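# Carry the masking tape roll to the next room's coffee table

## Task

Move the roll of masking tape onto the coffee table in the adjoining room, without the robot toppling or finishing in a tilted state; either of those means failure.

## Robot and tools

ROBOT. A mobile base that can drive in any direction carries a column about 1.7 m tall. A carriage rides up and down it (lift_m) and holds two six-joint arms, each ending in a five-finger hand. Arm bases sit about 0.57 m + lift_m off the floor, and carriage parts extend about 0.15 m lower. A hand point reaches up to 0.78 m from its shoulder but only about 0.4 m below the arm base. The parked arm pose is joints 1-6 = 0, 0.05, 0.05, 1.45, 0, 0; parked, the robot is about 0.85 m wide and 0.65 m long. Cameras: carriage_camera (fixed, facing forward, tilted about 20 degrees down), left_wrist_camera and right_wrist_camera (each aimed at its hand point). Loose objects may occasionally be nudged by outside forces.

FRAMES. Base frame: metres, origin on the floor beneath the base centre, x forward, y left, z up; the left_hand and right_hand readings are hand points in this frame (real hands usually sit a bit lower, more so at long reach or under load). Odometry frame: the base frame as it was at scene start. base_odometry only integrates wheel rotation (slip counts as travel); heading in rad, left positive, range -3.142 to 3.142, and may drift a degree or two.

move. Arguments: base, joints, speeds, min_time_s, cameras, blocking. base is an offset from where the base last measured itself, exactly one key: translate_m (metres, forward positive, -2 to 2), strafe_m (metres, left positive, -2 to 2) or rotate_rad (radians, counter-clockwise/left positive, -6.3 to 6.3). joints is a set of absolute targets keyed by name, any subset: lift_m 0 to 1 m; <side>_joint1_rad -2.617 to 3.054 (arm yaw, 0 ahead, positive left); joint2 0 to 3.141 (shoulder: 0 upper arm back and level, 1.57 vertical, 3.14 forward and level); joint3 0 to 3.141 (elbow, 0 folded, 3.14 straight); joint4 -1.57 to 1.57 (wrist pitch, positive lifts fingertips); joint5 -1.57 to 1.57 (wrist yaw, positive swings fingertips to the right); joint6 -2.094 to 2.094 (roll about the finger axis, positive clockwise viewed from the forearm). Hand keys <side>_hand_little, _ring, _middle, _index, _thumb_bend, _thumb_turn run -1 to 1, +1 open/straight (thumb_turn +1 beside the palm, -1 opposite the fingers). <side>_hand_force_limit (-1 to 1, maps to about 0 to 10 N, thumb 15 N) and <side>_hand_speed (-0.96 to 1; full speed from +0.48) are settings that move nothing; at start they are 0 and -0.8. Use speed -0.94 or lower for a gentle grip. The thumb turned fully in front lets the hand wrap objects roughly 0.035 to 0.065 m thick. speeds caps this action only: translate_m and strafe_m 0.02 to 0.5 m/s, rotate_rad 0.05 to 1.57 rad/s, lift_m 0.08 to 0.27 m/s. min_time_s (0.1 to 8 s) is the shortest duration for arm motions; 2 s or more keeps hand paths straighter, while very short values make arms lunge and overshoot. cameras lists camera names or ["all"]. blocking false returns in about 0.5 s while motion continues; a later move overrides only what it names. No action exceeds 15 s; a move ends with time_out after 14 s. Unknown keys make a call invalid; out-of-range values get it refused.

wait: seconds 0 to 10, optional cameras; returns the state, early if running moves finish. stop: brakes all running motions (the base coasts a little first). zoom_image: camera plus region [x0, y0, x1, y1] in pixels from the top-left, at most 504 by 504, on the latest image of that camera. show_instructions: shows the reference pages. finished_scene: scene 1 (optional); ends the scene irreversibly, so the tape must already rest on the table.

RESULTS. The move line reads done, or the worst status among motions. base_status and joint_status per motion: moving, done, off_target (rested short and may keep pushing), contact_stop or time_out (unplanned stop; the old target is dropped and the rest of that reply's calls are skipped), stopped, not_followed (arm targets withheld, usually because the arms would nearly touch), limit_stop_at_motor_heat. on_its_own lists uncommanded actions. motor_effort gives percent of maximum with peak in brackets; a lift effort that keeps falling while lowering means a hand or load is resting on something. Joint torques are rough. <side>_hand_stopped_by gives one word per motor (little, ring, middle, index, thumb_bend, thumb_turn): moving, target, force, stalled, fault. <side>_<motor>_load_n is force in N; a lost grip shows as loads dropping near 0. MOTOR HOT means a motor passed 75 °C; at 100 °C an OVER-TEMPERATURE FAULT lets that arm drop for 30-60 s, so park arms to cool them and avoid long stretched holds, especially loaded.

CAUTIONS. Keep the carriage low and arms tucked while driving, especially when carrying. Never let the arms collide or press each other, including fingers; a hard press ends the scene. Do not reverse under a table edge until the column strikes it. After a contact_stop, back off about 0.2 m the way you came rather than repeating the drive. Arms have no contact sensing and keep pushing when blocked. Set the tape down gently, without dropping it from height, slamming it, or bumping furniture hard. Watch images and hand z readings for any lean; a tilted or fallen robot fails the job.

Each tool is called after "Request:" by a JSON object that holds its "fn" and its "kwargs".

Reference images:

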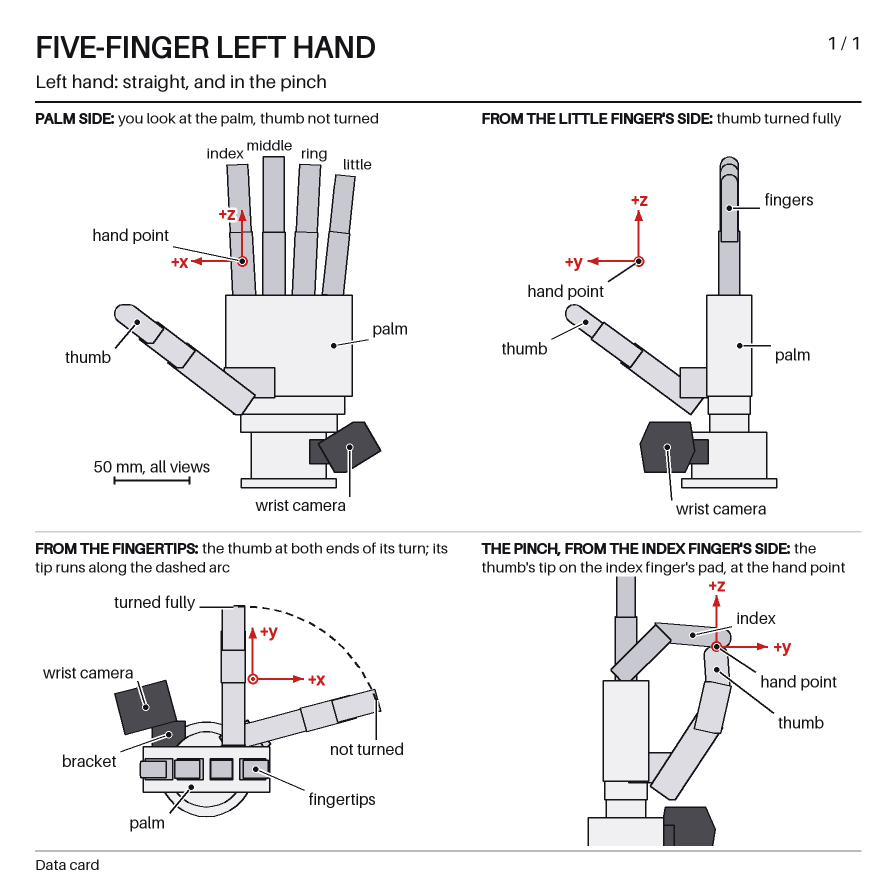

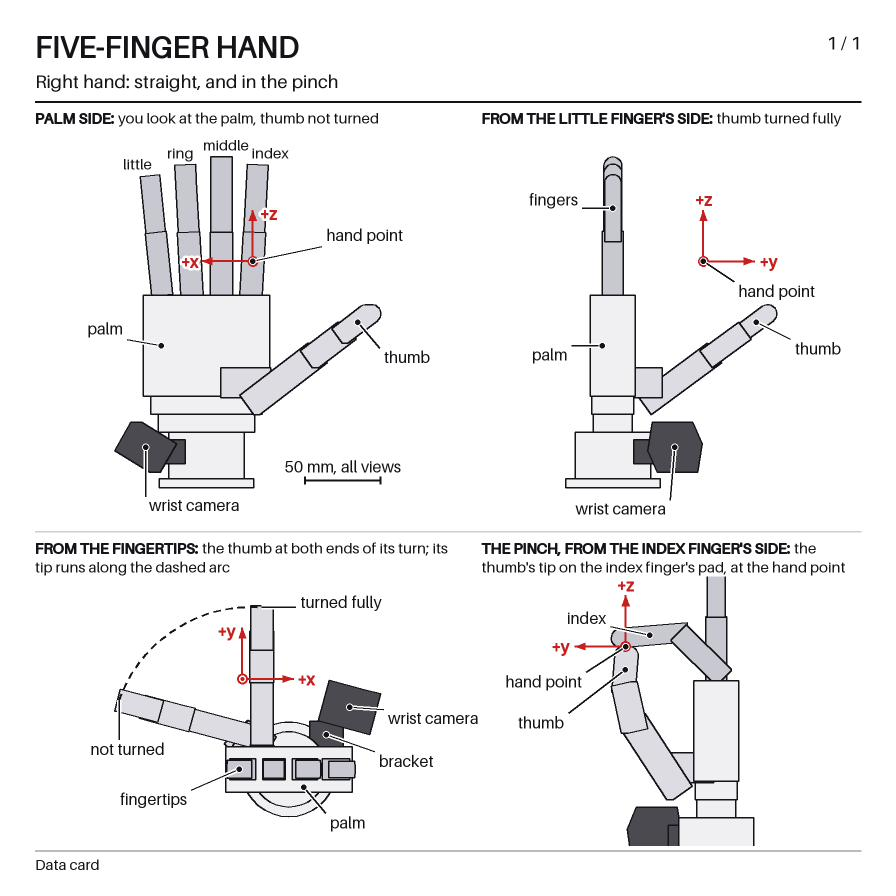

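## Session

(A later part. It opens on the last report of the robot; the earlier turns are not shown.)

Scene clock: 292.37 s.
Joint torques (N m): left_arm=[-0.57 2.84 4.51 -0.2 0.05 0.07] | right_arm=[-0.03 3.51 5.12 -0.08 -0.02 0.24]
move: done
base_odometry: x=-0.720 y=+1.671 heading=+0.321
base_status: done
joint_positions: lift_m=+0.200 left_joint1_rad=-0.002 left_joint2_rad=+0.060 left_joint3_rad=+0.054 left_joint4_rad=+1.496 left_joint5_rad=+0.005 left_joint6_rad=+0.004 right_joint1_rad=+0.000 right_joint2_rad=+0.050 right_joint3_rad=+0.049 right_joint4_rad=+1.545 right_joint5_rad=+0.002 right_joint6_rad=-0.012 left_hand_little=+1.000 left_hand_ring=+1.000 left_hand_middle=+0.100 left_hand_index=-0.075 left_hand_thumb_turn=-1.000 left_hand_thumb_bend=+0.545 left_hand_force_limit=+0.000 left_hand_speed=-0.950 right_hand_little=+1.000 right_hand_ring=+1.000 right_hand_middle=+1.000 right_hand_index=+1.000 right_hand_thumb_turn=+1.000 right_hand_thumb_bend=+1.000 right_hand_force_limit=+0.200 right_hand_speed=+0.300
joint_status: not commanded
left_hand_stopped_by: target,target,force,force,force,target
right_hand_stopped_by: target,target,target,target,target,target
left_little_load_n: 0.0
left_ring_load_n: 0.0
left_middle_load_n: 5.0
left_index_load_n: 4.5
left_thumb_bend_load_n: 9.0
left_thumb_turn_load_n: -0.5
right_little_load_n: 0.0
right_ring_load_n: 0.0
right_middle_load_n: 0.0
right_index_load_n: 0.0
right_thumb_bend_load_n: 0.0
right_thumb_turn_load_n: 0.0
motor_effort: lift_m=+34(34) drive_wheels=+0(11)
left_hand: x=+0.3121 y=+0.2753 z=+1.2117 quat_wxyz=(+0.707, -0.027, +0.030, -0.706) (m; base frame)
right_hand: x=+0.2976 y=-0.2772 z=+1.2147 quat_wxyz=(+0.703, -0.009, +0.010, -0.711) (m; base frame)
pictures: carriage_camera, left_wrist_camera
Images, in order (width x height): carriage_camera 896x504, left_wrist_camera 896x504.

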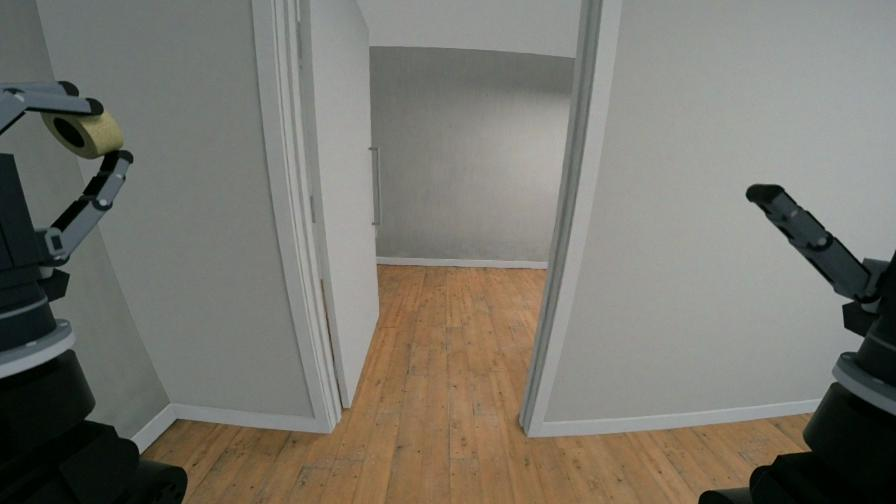

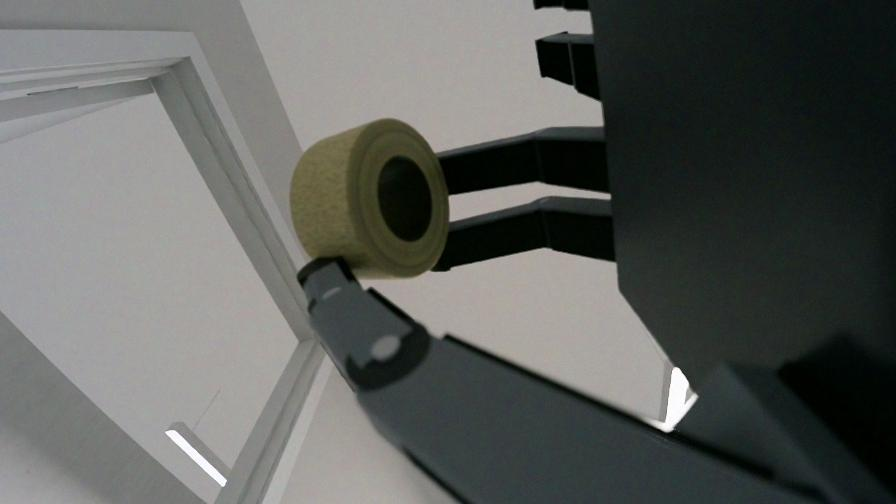

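Request:
{"fn": "move", "kwargs": {"base": {"strafe_m": 0.06}, "speeds": {"strafe_m": 0.15}, "cameras": ["carriage_camera"]}}

Request:
{"fn": "zoom_image", "kwargs": {"camera": "carriage_camera", "region": [300, 380, 560, 460]}}

Request:
{"fn": "zoom_image", "kwargs": {"camera": "carriage_camera", "region": [360, 220, 550, 300]}}

Scene clock: 300.37 s.
Joint torques (N m): left_arm=[-0.55 2.85 4.56 -0.21 0.06 0.07] | right_arm=[0.01 3.43 5.09 -0.12 -0.01 0.24]
move: done
base_odometry: x=-0.739 y=+1.728 heading=+0.322
base_status: done
joint_positions: lift_m=+0.200 left_joint1_rad=-0.002 left_joint2_rad=+0.060 left_joint3_rad=+0.054 left_joint4_rad=+1.496 left_joint5_rad=+0.004 left_joint6_rad=+0.004 right_joint1_rad=+0.000 right_joint2_rad=+0.050 right_joint3_rad=+0.049 right_joint4_rad=+1.546 right_joint5_rad=+0.002 right_joint6_rad=-0.012 left_hand_little=+1.000 left_hand_ring=+1.000 left_hand_middle=+0.100 left_hand_index=-0.075 left_hand_thumb_turn=-1.000 left_hand_thumb_bend=+0.545 left_hand_force_limit=+0.000 left_hand_speed=-0.950 right_hand_little=+1.000 right_hand_ring=+1.000 right_hand_middle=+1.000 right_hand_index=+1.000 right_hand_thumb_turn=+1.000 right_hand_thumb_bend=+1.000 right_hand_force_limit=+0.200 right_hand_speed=+0.300
joint_status: not commanded
left_hand_stopped_by: target,target,force,force,force,target
right_hand_stopped_by: target,target,target,target,target,target
left_little_load_n: 0.0
left_ring_load_n: 0.0
left_middle_load_n: 5.0
left_index_load_n: 4.5
left_thumb_bend_load_n: 9.0
left_thumb_turn_load_n: -1.0
right_little_load_n: 0.0
right_ring_load_n: 0.0
right_middle_load_n: 0.0
right_index_load_n: 0.0
right_thumb_bend_load_n: 0.0
right_thumb_turn_load_n: 0.0
motor_effort: lift_m=+34(34) drive_wheels=+0(11)
left_hand: x=+0.3120 y=+0.2755 z=+1.2117 quat_wxyz=(+0.707, -0.027, +0.030, -0.706) (m; base frame)
right_hand: x=+0.2971 y=-0.2772 z=+1.2148 quat_wxyz=(+0.703, -0.008, +0.010, -0.711) (m; base frame)
pictures: carriage_camera
Images, in order (width x height): carriage_camera 896x504.

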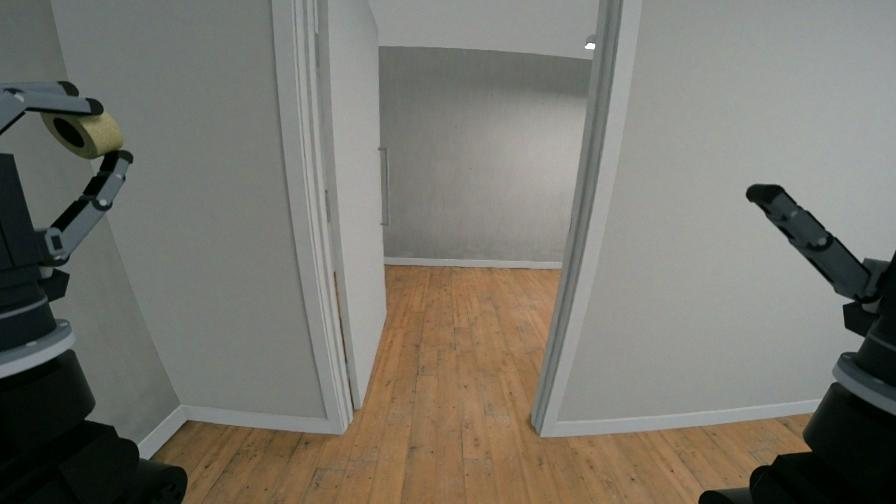

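Scaled by 1.938 from the camera's 896x504 image, which has a finer 1280x720 frame.

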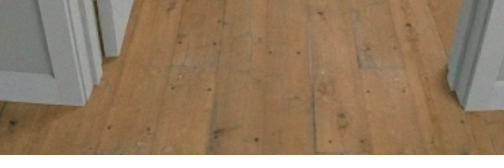

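Scaled by 2.653 from the camera's 896x504 image, which has a finer 1280x720 frame.

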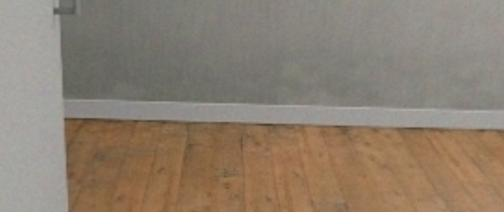

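Request:
{"fn": "move", "kwargs": {"base": {"strafe_m": 0.025}, "speeds": {"strafe_m": 0.1}}}

Request:
{"fn": "move", "kwargs": {"base": {"rotate_rad": -1.57}, "speeds": {"rotate_rad": 0.5}, "cameras": ["carriage_camera","left_wrist_camera"]}}

Scene clock: 303.17 s.
Joint torques (N m): left_arm=[-0.54 2.84 4.49 -0.21 0.07 0.07] | right_arm=[-0.02 3.52 5.12 -0.1 0.01 0.23]
move: done
base_odometry: x=-0.748 y=+1.751 heading=+0.322
base_status: done
joint_positions: lift_m=+0.200 left_joint1_rad=-0.002 left_joint2_rad=+0.060 left_joint3_rad=+0.054 left_joint4_rad=+1.496 left_joint5_rad=+0.003 left_joint6_rad=+0.004 right_joint1_rad=+0.000 right_joint2_rad=+0.050 right_joint3_rad=+0.049 right_joint4_rad=+1.547 right_joint5_rad=+0.002 right_joint6_rad=-0.012 left_hand_little=+1.000 left_hand_ring=+1.000 left_hand_middle=+0.100 left_hand_index=-0.075 left_hand_thumb_turn=-1.000 left_hand_thumb_bend=+0.545 left_hand_force_limit=+0.000 left_hand_speed=-0.950 right_hand_little=+1.000 right_hand_ring=+1.000 right_hand_middle=+1.000 right_hand_index=+1.000 right_hand_thumb_turn=+1.000 right_hand_thumb_bend=+1.000 right_hand_force_limit=+0.200 right_hand_speed=+0.300
joint_status: not commanded
left_hand_stopped_by: target,target,force,force,force,target
right_hand_stopped_by: target,target,target,target,target,target
left_little_load_n: 0.0
left_ring_load_n: 0.0
left_middle_load_n: 4.5
left_index_load_n: 4.5
left_thumb_bend_load_n: 9.0
left_thumb_turn_load_n: -0.5
right_little_load_n: 0.0
right_ring_load_n: 0.0
right_middle_load_n: 0.0
right_index_load_n: 0.0
right_thumb_bend_load_n: 0.0
right_thumb_turn_load_n: 0.0
motor_effort: lift_m=+34(34) drive_wheels=+0(10)
left_hand: x=+0.3120 y=+0.2757 z=+1.2117 quat_wxyz=(+0.707, -0.028, +0.030, -0.706) (m; base frame)
right_hand: x=+0.2969 y=-0.2772 z=+1.2149 quat_wxyz=(+0.703, -0.008, +0.009, -0.711) (m; base frame)
pictures: none

Scene clock: 307.23 s.
Joint torques (N m): left_arm=[-0.55 2.86 4.51 -0.22 0.07 0.07] | right_arm=[-0.05 3.51 5.09 -0.11 -0.02 0.23]
move: done
base_odometry: x=-0.748 y=+1.751 heading=-1.247
base_status: done
joint_positions: lift_m=+0.200 left_joint1_rad=-0.002 left_joint2_rad=+0.060 left_joint3_rad=+0.054 left_joint4_rad=+1.498 left_joint5_rad=+0.003 left_joint6_rad=+0.004 right_joint1_rad=+0.000 right_joint2_rad=+0.050 right_joint3_rad=+0.049 right_joint4_rad=+1.548 right_joint5_rad=+0.002 right_joint6_rad=-0.012 left_hand_little=+1.000 left_hand_ring=+1.000 left_hand_middle=+0.100 left_hand_index=-0.075 left_hand_thumb_turn=-1.000 left_hand_thumb_bend=+0.545 left_hand_force_limit=+0.000 left_hand_speed=-0.950 right_hand_little=+1.000 right_hand_ring=+1.000 right_hand_middle=+1.000 right_hand_index=+1.000 right_hand_thumb_turn=+1.000 right_hand_thumb_bend=+1.000 right_hand_force_limit=+0.200 right_hand_speed=+0.300
joint_status: not commanded
left_hand_stopped_by: target,target,force,force,force,target
right_hand_stopped_by: target,target,target,target,target,target
left_little_load_n: 0.0
left_ring_load_n: 0.0
left_middle_load_n: 5.0
left_index_load_n: 5.0
left_thumb_bend_load_n: 8.5
left_thumb_turn_load_n: -0.5
right_little_load_n: 0.0
right_ring_load_n: 0.0
right_middle_load_n: 0.0
right_index_load_n: 0.0
right_thumb_bend_load_n: 0.0
right_thumb_turn_load_n: 0.0
motor_effort: lift_m=+34(34) drive_wheels=+8(13)
left_hand: x=+0.3117 y=+0.2757 z=+1.2118 quat_wxyz=(+0.707, -0.027, +0.029, -0.706) (m; base frame)
right_hand: x=+0.2968 y=-0.2772 z=+1.2149 quat_wxyz=(+0.703, -0.008, +0.009, -0.711) (m; base frame)
pictures: carriage_camera, left_wrist_camera
Images, in order (width x height): carriage_camera 896x504, left_wrist_camera 896x504.

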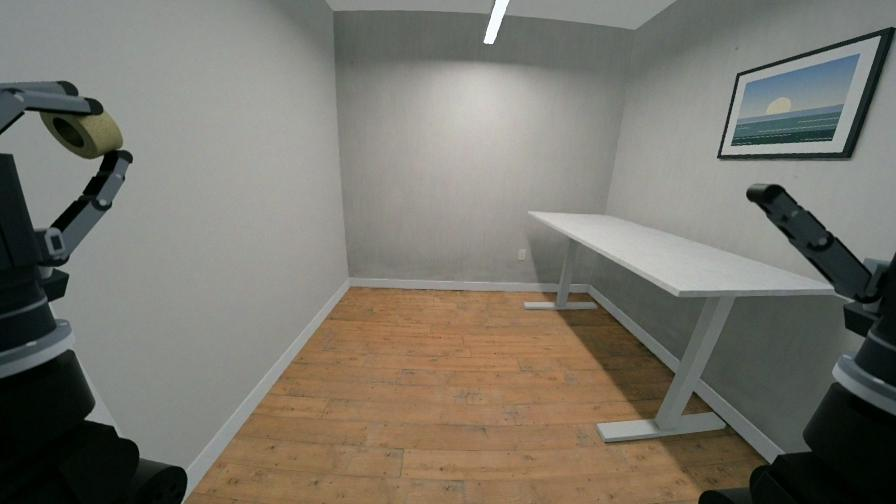

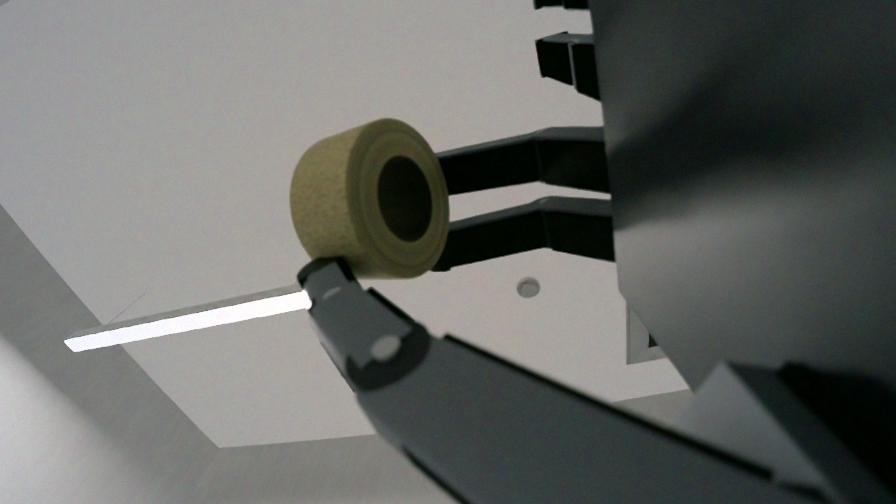

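Request:
{"fn": "move", "kwargs": {"base": {"strafe_m": 0.65}, "speeds": {"strafe_m": 0.25}, "cameras": ["carriage_camera"]}}

Scene clock: 311.73 s.
Joint torques (N m): left_arm=[-0.54 2.85 4.49 -0.22 0.08 0.06] | right_arm=[-0.01 3.49 5.11 -0.11 -0.03 0.24]
move: done
base_odometry: x=-0.131 y=+1.957 heading=-1.248
base_status: done
joint_positions: lift_m=+0.200 left_joint1_rad=-0.002 left_joint2_rad=+0.060 left_joint3_rad=+0.054 left_joint4_rad=+1.498 left_joint5_rad=+0.003 left_joint6_rad=+0.004 right_joint1_rad=+0.000 right_joint2_rad=+0.050 right_joint3_rad=+0.049 right_joint4_rad=+1.548 right_joint5_rad=+0.002 right_joint6_rad=-0.012 left_hand_little=+1.000 left_hand_ring=+1.000 left_hand_middle=+0.100 left_hand_index=-0.075 left_hand_thumb_turn=-1.000 left_hand_thumb_bend=+0.545 left_hand_force_limit=+0.000 left_hand_speed=-0.950 right_hand_little=+1.000 right_hand_ring=+1.000 right_hand_middle=+1.000 right_hand_index=+1.000 right_hand_thumb_turn=+1.000 right_hand_thumb_bend=+1.000 right_hand_force_limit=+0.200 right_hand_speed=+0.300
joint_status: not commanded
left_hand_stopped_by: target,target,force,force,force,target
right_hand_stopped_by: target,target,target,target,target,target
left_little_load_n: 0.0
left_ring_load_n: 0.0
left_middle_load_n: 4.5
left_index_load_n: 4.5
left_thumb_bend_load_n: 9.0
left_thumb_turn_load_n: -0.5
right_little_load_n: 0.0
right_ring_load_n: 0.0
right_middle_load_n: 0.0
right_index_load_n: 0.0
right_thumb_bend_load_n: 0.0
right_thumb_turn_load_n: 0.0
motor_effort: lift_m=+34(34) drive_wheels=-5(17)
left_hand: x=+0.3117 y=+0.2757 z=+1.2118 quat_wxyz=(+0.707, -0.027, +0.029, -0.706) (m; base frame)
right_hand: x=+0.2968 y=-0.2772 z=+1.2149 quat_wxyz=(+0.703, -0.008, +0.009, -0.711) (m; base frame)
pictures: carriage_camera
Images, in order (width x height): carriage_camera 896x504.

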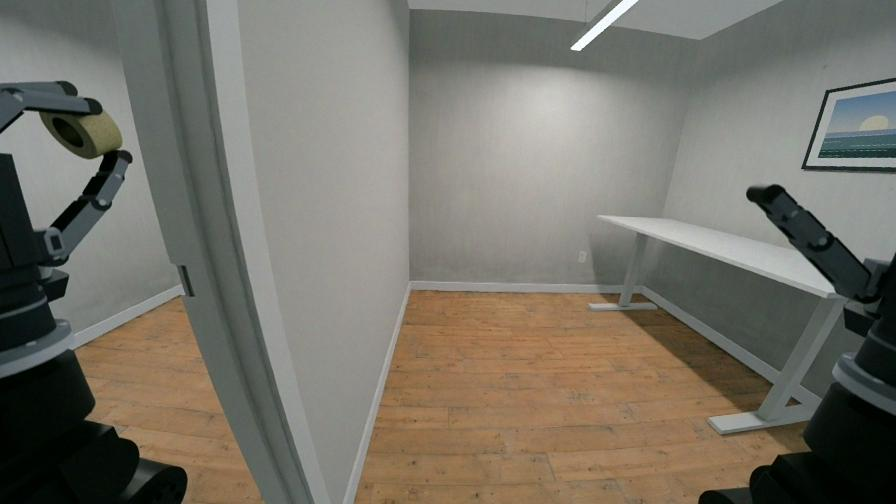

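Request:
{"fn": "move", "kwargs": {"base": {"strafe_m": 0.2}, "speeds": {"strafe_m": 0.15}, "cameras": ["carriage_camera"]}}

Scene clock: 317.07 s.
Joint torques (N m): left_arm=[-0.53 2.86 4.52 -0.23 0.07 0.07] | right_arm=[0.01 3.52 5.08 -0.12 -0.02 0.23]
move: done
base_odometry: x=+0.059 y=+2.020 heading=-1.250
base_status: done
joint_positions: lift_m=+0.200 left_joint1_rad=-0.002 left_joint2_rad=+0.060 left_joint3_rad=+0.054 left_joint4_rad=+1.498 left_joint5_rad=+0.003 left_joint6_rad=+0.004 right_joint1_rad=+0.000 right_joint2_rad=+0.050 right_joint3_rad=+0.049 right_joint4_rad=+1.548 right_joint5_rad=+0.002 right_joint6_rad=-0.012 left_hand_little=+1.000 left_hand_ring=+1.000 left_hand_middle=+0.100 left_hand_index=-0.075 left_hand_thumb_turn=-1.000 left_hand_thumb_bend=+0.545 left_hand_force_limit=+0.000 left_hand_speed=-0.950 right_hand_little=+1.000 right_hand_ring=+1.000 right_hand_middle=+1.000 right_hand_index=+1.000 right_hand_thumb_turn=+1.000 right_hand_thumb_bend=+1.000 right_hand_force_limit=+0.200 right_hand_speed=+0.300
joint_status: not commanded
left_hand_stopped_by: target,target,force,force,force,target
right_hand_stopped_by: target,target,target,target,target,target
left_little_load_n: 0.0
left_ring_load_n: 0.0
left_middle_load_n: 4.5
left_index_load_n: 4.5
left_thumb_bend_load_n: 9.0
left_thumb_turn_load_n: -1.0
right_little_load_n: 0.0
right_ring_load_n: 0.0
right_middle_load_n: 0.0
right_index_load_n: 0.0
right_thumb_bend_load_n: 0.0
right_thumb_turn_load_n: 0.0
motor_effort: lift_m=+34(34) drive_wheels=-5(16)
left_hand: x=+0.3117 y=+0.2757 z=+1.2118 quat_wxyz=(+0.707, -0.027, +0.029, -0.706) (m; base frame)
right_hand: x=+0.2966 y=-0.2772 z=+1.2150 quat_wxyz=(+0.703, -0.008, +0.009, -0.711) (m; base frame)
pictures: carriage_camera
Images, in order (width x height): carriage_camera 896x504.

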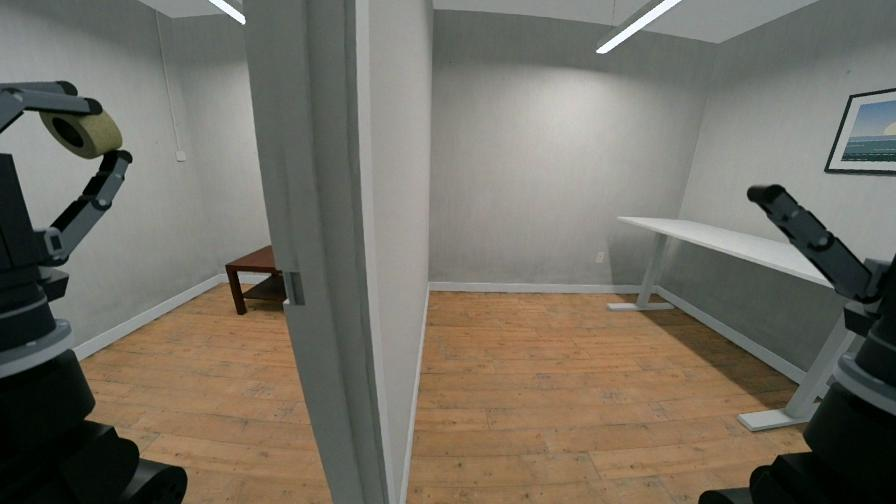

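Request:
{"fn": "move", "kwargs": {"base": {"strafe_m": 0.1}, "speeds": {"strafe_m": 0.1}, "cameras": ["carriage_camera"]}}

Scene clock: 322.67 s.
Joint torques (N m): left_arm=[-0.57 2.82 4.52 -0.23 0.07 0.07] | right_arm=[-0.03 3.51 5.11 -0.13 -0.02 0.24]
move: done
base_odometry: x=+0.154 y=+2.051 heading=-1.251
base_status: done
joint_positions: lift_m=+0.200 left_joint1_rad=-0.002 left_joint2_rad=+0.060 left_joint3_rad=+0.054 left_joint4_rad=+1.498 left_joint5_rad=+0.003 left_joint6_rad=+0.004 right_joint1_rad=+0.000 right_joint2_rad=+0.050 right_joint3_rad=+0.049 right_joint4_rad=+1.549 right_joint5_rad=+0.002 right_joint6_rad=-0.012 left_hand_little=+1.000 left_hand_ring=+1.000 left_hand_middle=+0.100 left_hand_index=-0.075 left_hand_thumb_turn=-1.000 left_hand_thumb_bend=+0.545 left_hand_force_limit=+0.000 left_hand_speed=-0.950 right_hand_little=+1.000 right_hand_ring=+1.000 right_hand_middle=+1.000 right_hand_index=+1.000 right_hand_thumb_turn=+1.000 right_hand_thumb_bend=+1.000 right_hand_force_limit=+0.200 right_hand_speed=+0.300
joint_status: not commanded
left_hand_stopped_by: target,target,force,force,force,target
right_hand_stopped_by: target,target,target,target,target,target
left_little_load_n: 0.0
left_ring_load_n: 0.0
left_middle_load_n: 5.0
left_index_load_n: 5.0
left_thumb_bend_load_n: 9.0
left_thumb_turn_load_n: -0.5
right_little_load_n: 0.0
right_ring_load_n: 0.0
right_middle_load_n: 0.0
right_index_load_n: 0.0
right_thumb_bend_load_n: 0.0
right_thumb_turn_load_n: 0.0
motor_effort: lift_m=+34(34) drive_wheels=-5(16)
left_hand: x=+0.3117 y=+0.2757 z=+1.2118 quat_wxyz=(+0.707, -0.027, +0.029, -0.706) (m; base frame)
right_hand: x=+0.2963 y=-0.2772 z=+1.2150 quat_wxyz=(+0.703, -0.007, +0.009, -0.711) (m; base frame)
pictures: carriage_camera
Images, in order (width x height): carriage_camera 896x504.

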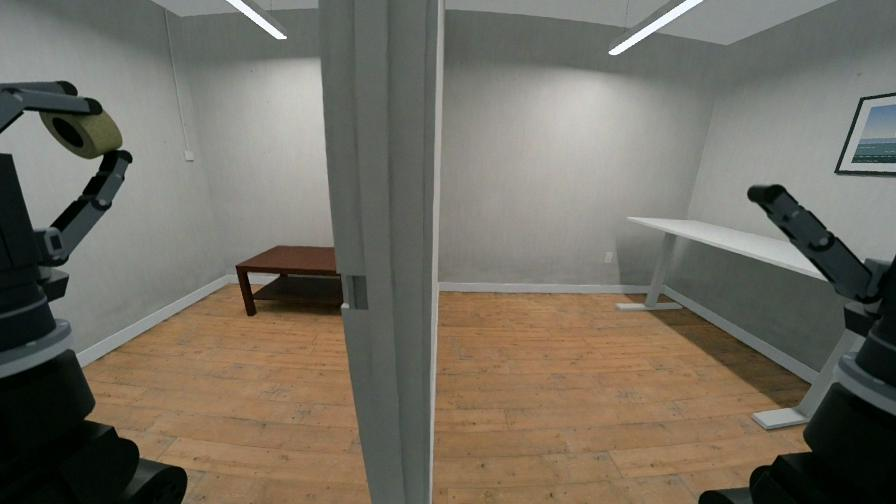

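Request:
{"fn": "move", "kwargs": {"base": {"translate_m": 0.06}, "speeds": {"translate_m": 0.1}}}

Request:
{"fn": "move", "kwargs": {"base": {"strafe_m": 0.25}, "speeds": {"strafe_m": 0.12}, "cameras": ["carriage_camera"]}}

Scene clock: 324.60 s.
Joint torques (N m): left_arm=[-0.55 2.86 4.44 -0.22 0.07 0.07] | right_arm=[-0.02 3.56 5.11 -0.12 -0.03 0.24]
move: done
base_odometry: x=+0.173 y=+1.995 heading=-1.251
base_status: done
joint_positions: lift_m=+0.200 left_joint1_rad=-0.002 left_joint2_rad=+0.060 left_joint3_rad=+0.054 left_joint4_rad=+1.498 left_joint5_rad=+0.003 left_joint6_rad=+0.004 right_joint1_rad=+0.000 right_joint2_rad=+0.050 right_joint3_rad=+0.049 right_joint4_rad=+1.551 right_joint5_rad=+0.002 right_joint6_rad=-0.012 left_hand_little=+1.000 left_hand_ring=+1.000 left_hand_middle=+0.100 left_hand_index=-0.075 left_hand_thumb_turn=-1.000 left_hand_thumb_bend=+0.545 left_hand_force_limit=+0.000 left_hand_speed=-0.950 right_hand_little=+1.000 right_hand_ring=+1.000 right_hand_middle=+1.000 right_hand_index=+1.000 right_hand_thumb_turn=+1.000 right_hand_thumb_bend=+1.000 right_hand_force_limit=+0.200 right_hand_speed=+0.300
joint_status: not commanded
left_hand_stopped_by: target,target,force,force,force,target
right_hand_stopped_by: target,target,target,target,target,target
left_little_load_n: 0.0
left_ring_load_n: 0.0
left_middle_load_n: 4.5
left_index_load_n: 4.5
left_thumb_bend_load_n: 9.0
left_thumb_turn_load_n: -0.5
right_little_load_n: 0.0
right_ring_load_n: 0.0
right_middle_load_n: 0.0
right_index_load_n: 0.0
right_thumb_bend_load_n: 0.0
right_thumb_turn_load_n: 0.0
motor_effort: lift_m=+34(34) drive_wheels=-1(10)
left_hand: x=+0.3115 y=+0.2757 z=+1.2119 quat_wxyz=(+0.707, -0.027, +0.029, -0.706) (m; base frame)
right_hand: x=+0.2958 y=-0.2772 z=+1.2152 quat_wxyz=(+0.703, -0.006, +0.008, -0.711) (m; base frame)
pictures: none

Scene clock: 327.47 s.
Joint torques (N m): left_arm=[-0.53 2.85 4.52 -0.23 0.07 0.07] | right_arm=[-0.02 3.51 5.11 -0.14 0 0.23]
move: done
base_odometry: x=+0.410 y=+2.073 heading=-1.251
base_status: done
joint_positions: lift_m=+0.200 left_joint1_rad=-0.002 left_joint2_rad=+0.060 left_joint3_rad=+0.053 left_joint4_rad=+1.498 left_joint5_rad=+0.003 left_joint6_rad=+0.004 right_joint1_rad=+0.000 right_joint2_rad=+0.050 right_joint3_rad=+0.049 right_joint4_rad=+1.551 right_joint5_rad=+0.002 right_joint6_rad=-0.012 left_hand_little=+1.000 left_hand_ring=+1.000 left_hand_middle=+0.100 left_hand_index=-0.075 left_hand_thumb_turn=-1.000 left_hand_thumb_bend=+0.545 left_hand_force_limit=+0.000 left_hand_speed=-0.950 right_hand_little=+1.000 right_hand_ring=+1.000 right_hand_middle=+1.000 right_hand_index=+1.000 right_hand_thumb_turn=+1.000 right_hand_thumb_bend=+1.000 right_hand_force_limit=+0.200 right_hand_speed=+0.300
joint_status: not commanded
left_hand_stopped_by: target,target,force,force,force,target
right_hand_stopped_by: target,target,target,target,target,target
left_little_load_n: 0.0
left_ring_load_n: 0.0
left_middle_load_n: 5.0
left_index_load_n: 5.0
left_thumb_bend_load_n: 9.0
left_thumb_turn_load_n: -0.5
right_little_load_n: 0.0
right_ring_load_n: 0.0
right_middle_load_n: 0.0
right_index_load_n: 0.0
right_thumb_bend_load_n: 0.0
right_thumb_turn_load_n: 0.5
motor_effort: lift_m=+34(34) drive_wheels=+0(12)
left_hand: x=+0.3116 y=+0.2757 z=+1.2118 quat_wxyz=(+0.707, -0.027, +0.029, -0.706) (m; base frame)
right_hand: x=+0.2958 y=-0.2772 z=+1.2152 quat_wxyz=(+0.703, -0.006, +0.008, -0.711) (m; base frame)
pictures: carriage_camera
Images, in order (width x height): carriage_camera 896x504.

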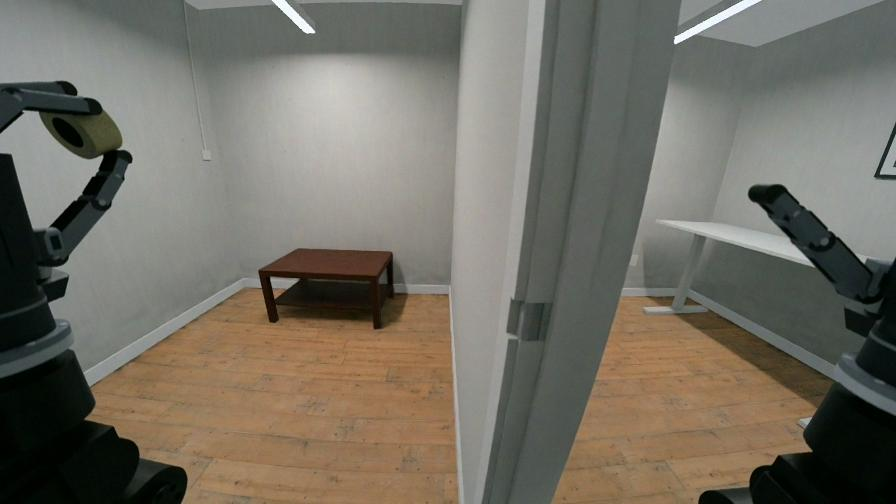

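Request:
{"fn": "move", "kwargs": {"base": {"strafe_m": 0.55}, "speeds": {"strafe_m": 0.18}, "cameras": ["carriage_camera"]}}

Scene clock: 331.87 s.
Joint torques (N m): left_arm=[-0.55 2.84 4.51 -0.23 0.05 0.06] | right_arm=[-0.01 3.45 5.11 -0.15 -0.02 0.24]
move: done
base_odometry: x=+0.933 y=+2.245 heading=-1.251
base_status: done
joint_positions: lift_m=+0.200 left_joint1_rad=-0.002 left_joint2_rad=+0.060 left_joint3_rad=+0.053 left_joint4_rad=+1.498 left_joint5_rad=+0.003 left_joint6_rad=+0.004 right_joint1_rad=+0.000 right_joint2_rad=+0.050 right_joint3_rad=+0.049 right_joint4_rad=+1.551 right_joint5_rad=+0.002 right_joint6_rad=-0.012 left_hand_little=+1.000 left_hand_ring=+1.000 left_hand_middle=+0.100 left_hand_index=-0.075 left_hand_thumb_turn=-1.000 left_hand_thumb_bend=+0.545 left_hand_force_limit=+0.000 left_hand_speed=-0.950 right_hand_little=+1.000 right_hand_ring=+1.000 right_hand_middle=+1.000 right_hand_index=+1.000 right_hand_thumb_turn=+1.000 right_hand_thumb_bend=+1.000 right_hand_force_limit=+0.200 right_hand_speed=+0.300
joint_status: not commanded
left_hand_stopped_by: target,target,force,force,force,target
right_hand_stopped_by: target,target,target,target,target,target
left_little_load_n: 0.0
left_ring_load_n: 0.0
left_middle_load_n: 5.0
left_index_load_n: 4.5
left_thumb_bend_load_n: 9.0
left_thumb_turn_load_n: -0.5
right_little_load_n: 0.0
right_ring_load_n: 0.0
right_middle_load_n: 0.0
right_index_load_n: 0.0
right_thumb_bend_load_n: 0.0
right_thumb_turn_load_n: 0.0
motor_effort: lift_m=+34(34) drive_wheels=+0(11)
left_hand: x=+0.3116 y=+0.2757 z=+1.2118 quat_wxyz=(+0.707, -0.027, +0.029, -0.706) (m; base frame)
right_hand: x=+0.2959 y=-0.2772 z=+1.2151 quat_wxyz=(+0.703, -0.007, +0.008, -0.711) (m; base frame)
pictures: carriage_camera
Images, in order (width x height): carriage_camera 896x504.

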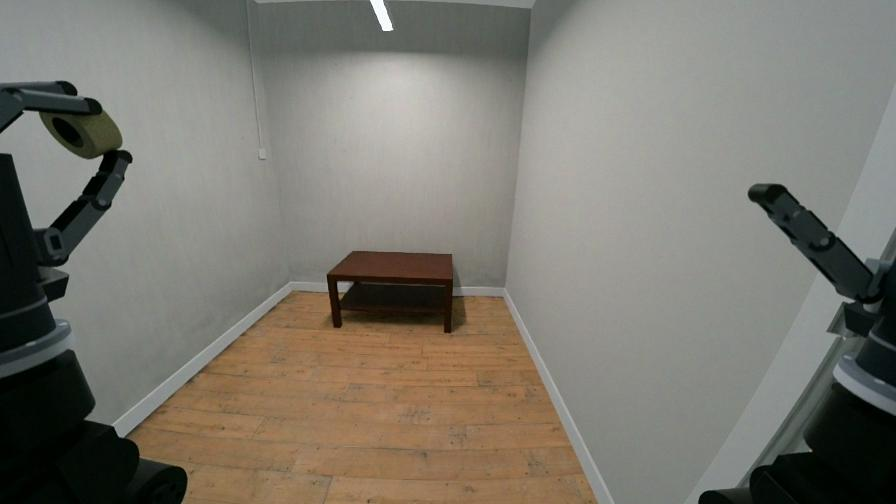

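Request:
{"fn": "move", "kwargs": {"base": {"translate_m": 0.9}, "speeds": {"translate_m": 0.3}, "cameras": ["carriage_camera"]}}

Scene clock: 338.00 s.
Joint torques (N m): left_arm=[-0.55 2.85 4.53 -0.25 0.07 0.07] | right_arm=[-0.02 3.51 5.08 -0.14 -0.02 0.24]
move: done
base_odometry: x=+1.216 y=+1.391 heading=-1.251
base_status: done
joint_positions: lift_m=+0.200 left_joint1_rad=-0.002 left_joint2_rad=+0.060 left_joint3_rad=+0.053 left_joint4_rad=+1.499 left_joint5_rad=+0.003 left_joint6_rad=+0.004 right_joint1_rad=+0.000 right_joint2_rad=+0.050 right_joint3_rad=+0.049 right_joint4_rad=+1.552 right_joint5_rad=+0.002 right_joint6_rad=-0.012 left_hand_little=+1.000 left_hand_ring=+1.000 left_hand_middle=+0.100 left_hand_index=-0.075 left_hand_thumb_turn=-1.000 left_hand_thumb_bend=+0.545 left_hand_force_limit=+0.000 left_hand_speed=-0.950 right_hand_little=+1.000 right_hand_ring=+1.000 right_hand_middle=+1.000 right_hand_index=+1.000 right_hand_thumb_turn=+1.000 right_hand_thumb_bend=+1.000 right_hand_force_limit=+0.200 right_hand_speed=+0.300
joint_status: not commanded
left_hand_stopped_by: target,target,force,force,force,target
right_hand_stopped_by: target,target,target,target,target,target
left_little_load_n: 0.0
left_ring_load_n: 0.0
left_middle_load_n: 4.5
left_index_load_n: 5.0
left_thumb_bend_load_n: 9.0
left_thumb_turn_load_n: -0.5
right_little_load_n: 0.0
right_ring_load_n: 0.0
right_middle_load_n: 0.0
right_index_load_n: 0.0
right_thumb_bend_load_n: 0.0
right_thumb_turn_load_n: 0.0
motor_effort: lift_m=+34(34) drive_wheels=-2(12)
left_hand: x=+0.3114 y=+0.2757 z=+1.2118 quat_wxyz=(+0.707, -0.027, +0.029, -0.706) (m; base frame)
right_hand: x=+0.2957 y=-0.2772 z=+1.2152 quat_wxyz=(+0.703, -0.006, +0.008, -0.711) (m; base frame)
pictures: carriage_camera
Images, in order (width x height): carriage_camera 896x504.

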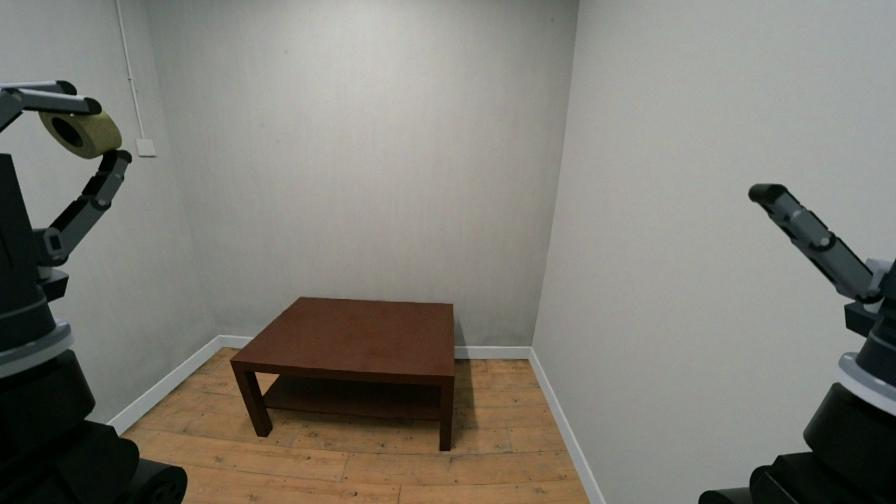

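Request:
{"fn": "move", "kwargs": {"joints": {"left_joint2_rad": 2.3, "left_joint3_rad": 2.09, "left_joint4_rad": -0.268}, "min_time_s": 4}}

Request:
{"fn": "move", "kwargs": {"joints": {"left_joint2_rad": 2.9, "left_joint3_rad": 1.91, "left_joint4_rad": 0.51}, "min_time_s": 3, "cameras": ["carriage_camera", "left_wrist_camera"]}}

Scene clock: 343.13 s.
Joint torques (N m): left_arm=[-0.55 -11.6 9.03 2.21 0.06 0.07] | right_arm=[-0.01 3.52 5.08 -0.15 -0.01 0.23]
move: done
base_odometry: x=+1.216 y=+1.391 heading=-1.251
base_status: not commanded
joint_positions: lift_m=+0.200 left_joint1_rad=-0.002 left_joint2_rad=+2.284 left_joint3_rad=+2.060 left_joint4_rad=-0.269 left_joint5_rad=+0.003 left_joint6_rad=+0.004 right_joint1_rad=+0.000 right_joint2_rad=+0.050 right_joint3_rad=+0.049 right_joint4_rad=+1.552 right_joint5_rad=+0.002 right_joint6_rad=-0.012 left_hand_little=+1.000 left_hand_ring=+1.000 left_hand_middle=+0.100 left_hand_index=-0.075 left_hand_thumb_turn=-1.000 left_hand_thumb_bend=+0.545 left_hand_force_limit=+0.000 left_hand_speed=-0.950 right_hand_little=+1.000 right_hand_ring=+1.000 right_hand_middle=+1.000 right_hand_index=+1.000 right_hand_thumb_turn=+1.000 right_hand_thumb_bend=+1.000 right_hand_force_limit=+0.200 right_hand_speed=+0.300
joint_status: all done
left_hand_stopped_by: target,target,force,force,force,target
right_hand_stopped_by: target,target,target,target,target,target
left_little_load_n: 0.0
left_ring_load_n: 0.0
left_middle_load_n: 5.0
left_index_load_n: 4.5
left_thumb_bend_load_n: 9.0
left_thumb_turn_load_n: -1.0
right_little_load_n: 0.0
right_ring_load_n: 0.0
right_middle_load_n: 0.0
right_index_load_n: 0.0
right_thumb_bend_load_n: 0.5
right_thumb_turn_load_n: 0.0
motor_effort: lift_m=+33(34) drive_wheels=-1(1)
left_hand: x=+0.8811 y=+0.2747 z=+0.8989 quat_wxyz=(+0.363, -0.605, +0.609, -0.363) (m; base frame)
right_hand: x=+0.2957 y=-0.2772 z=+1.2152 quat_wxyz=(+0.703, -0.006, +0.008, -0.711) (m; base frame)
pictures: none

Scene clock: 346.43 s.
Joint torques (N m): left_arm=[-0.54 -12.92 5.2 2.47 0.06 0.07] | right_arm=[-0.01 3.51 5.08 -0.15 -0.02 0.23]
move: done
base_odometry: x=+1.216 y=+1.391 heading=-1.251
base_status: not commanded
joint_positions: lift_m=+0.200 left_joint1_rad=-0.002 left_joint2_rad=+2.882 left_joint3_rad=+1.913 left_joint4_rad=+0.486 left_joint5_rad=+0.003 left_joint6_rad=+0.004 right_joint1_rad=+0.000 right_joint2_rad=+0.050 right_joint3_rad=+0.049 right_joint4_rad=+1.552 right_joint5_rad=+0.002 right_joint6_rad=-0.012 left_hand_little=+1.000 left_hand_ring=+1.000 left_hand_middle=+0.100 left_hand_index=-0.075 left_hand_thumb_turn=-1.000 left_hand_thumb_bend=+0.545 left_hand_force_limit=+0.000 left_hand_speed=-0.950 right_hand_little=+1.000 right_hand_ring=+1.000 right_hand_middle=+1.000 right_hand_index=+1.000 right_hand_thumb_turn=+1.000 right_hand_thumb_bend=+1.000 right_hand_force_limit=+0.200 right_hand_speed=+0.300
joint_status: all done
left_hand_stopped_by: target,target,force,force,force,target
right_hand_stopped_by: target,target,target,target,target,target
left_little_load_n: 0.0
left_ring_load_n: 0.0
left_middle_load_n: 5.0
left_index_load_n: 4.5
left_thumb_bend_load_n: 8.5
left_thumb_turn_load_n: -0.5
right_little_load_n: 0.0
right_ring_load_n: 0.0
right_middle_load_n: 0.0
right_index_load_n: 0.0
right_thumb_bend_load_n: 0.0
right_thumb_turn_load_n: 0.0
motor_effort: lift_m=+33(34) drive_wheels=-1(1)
left_hand: x=+0.9013 y=+0.2746 z=+0.5970 quat_wxyz=(+0.366, -0.603, +0.607, -0.366) (m; base frame)
right_hand: x=+0.2957 y=-0.2772 z=+1.2152 quat_wxyz=(+0.703, -0.006, +0.008, -0.711) (m; base frame)
pictures: carriage_camera, left_wrist_camera
Images, in order (width x height): carriage_camera 896x504, left_wrist_camera 896x504.

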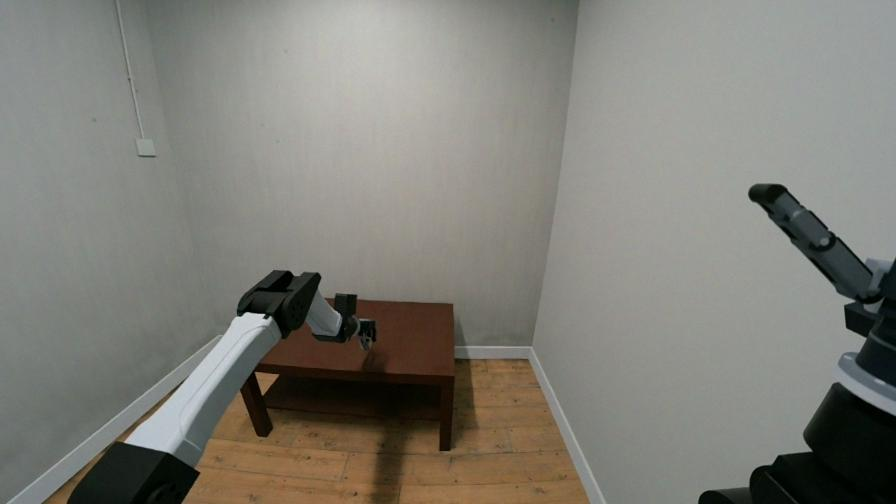

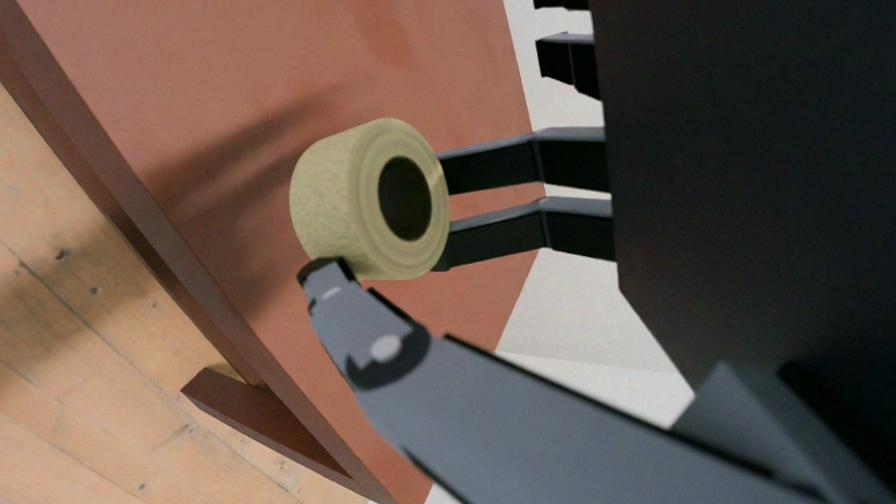

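Request:
{"fn": "move", "kwargs": {"base": {"translate_m": 0.33}, "speeds": {"translate_m": 0.15}, "joints": {"lift_m": 0.15}, "cameras": ["carriage_camera", "left_wrist_camera"]}}

Scene clock: 350.10 s.
Joint torques (N m): left_arm=[-0.55 -14.37 5.74 2.41 0.05 0.08] | right_arm=[-0.02 3.52 5.09 -0.16 -0.02 0.24]
move: done
base_odometry: x=+1.321 y=+1.078 heading=-1.250
base_status: done
joint_positions: lift_m=+0.150 left_joint1_rad=-0.002 left_joint2_rad=+2.897 left_joint3_rad=+1.904 left_joint4_rad=+0.493 left_joint5_rad=+0.003 left_joint6_rad=+0.004 right_joint1_rad=+0.000 right_joint2_rad=+0.050 right_joint3_rad=+0.049 right_joint4_rad=+1.552 right_joint5_rad=+0.002 right_joint6_rad=-0.012 left_hand_little=+1.000 left_hand_ring=+1.000 left_hand_middle=+0.100 left_hand_index=-0.075 left_hand_thumb_turn=-1.000 left_hand_thumb_bend=+0.545 left_hand_force_limit=+0.000 left_hand_speed=-0.950 right_hand_little=+1.000 right_hand_ring=+1.000 right_hand_middle=+1.000 right_hand_index=+1.000 right_hand_thumb_turn=+1.000 right_hand_thumb_bend=+1.000 right_hand_force_limit=+0.200 right_hand_speed=+0.300
joint_status: all done
left_hand_stopped_by: target,target,force,force,force,target
right_hand_stopped_by: target,target,target,target,target,target
left_little_load_n: 0.0
left_ring_load_n: 0.0
left_middle_load_n: 5.0
left_index_load_n: 5.0
left_thumb_bend_load_n: 9.0
left_thumb_turn_load_n: -0.5
right_little_load_n: 0.0
right_ring_load_n: 0.0
right_middle_load_n: 0.0
right_index_load_n: 0.0
right_thumb_bend_load_n: 0.0
right_thumb_turn_load_n: 0.0
motor_effort: lift_m=+34(37) drive_wheels=-2(13)
left_hand: x=+0.8950 y=+0.2746 z=+0.5349 quat_wxyz=(+0.360, -0.606, +0.610, -0.361) (m; base frame)
right_hand: x=+0.2954 y=-0.2772 z=+1.1652 quat_wxyz=(+0.703, -0.006, +0.007, -0.711) (m; base frame)
pictures: carriage_camera, left_wrist_camera
Images, in order (width x height): carriage_camera 896x504, left_wrist_camera 896x504.

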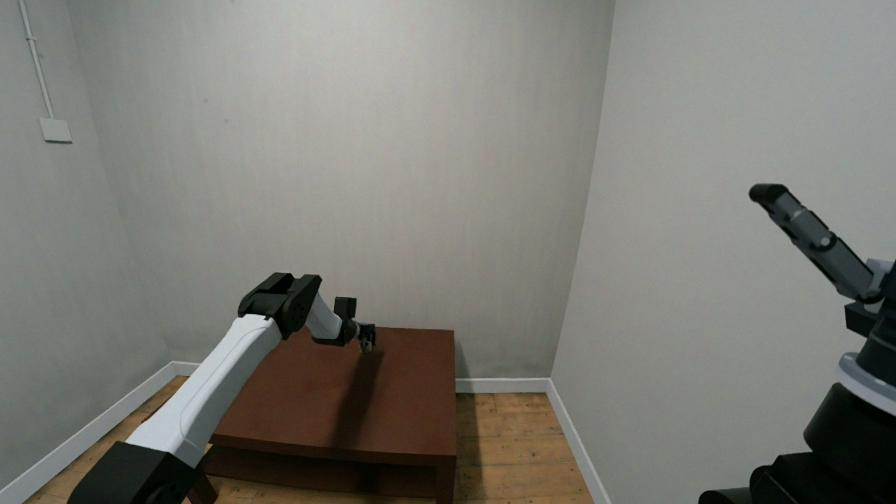

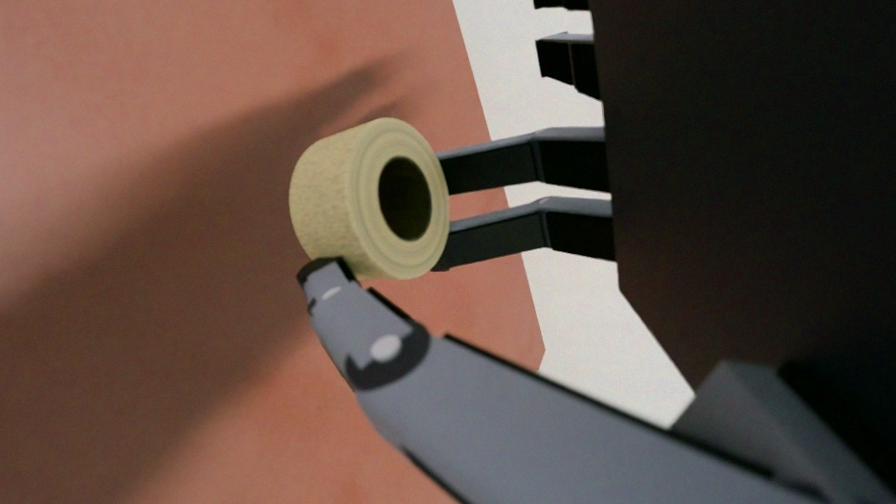

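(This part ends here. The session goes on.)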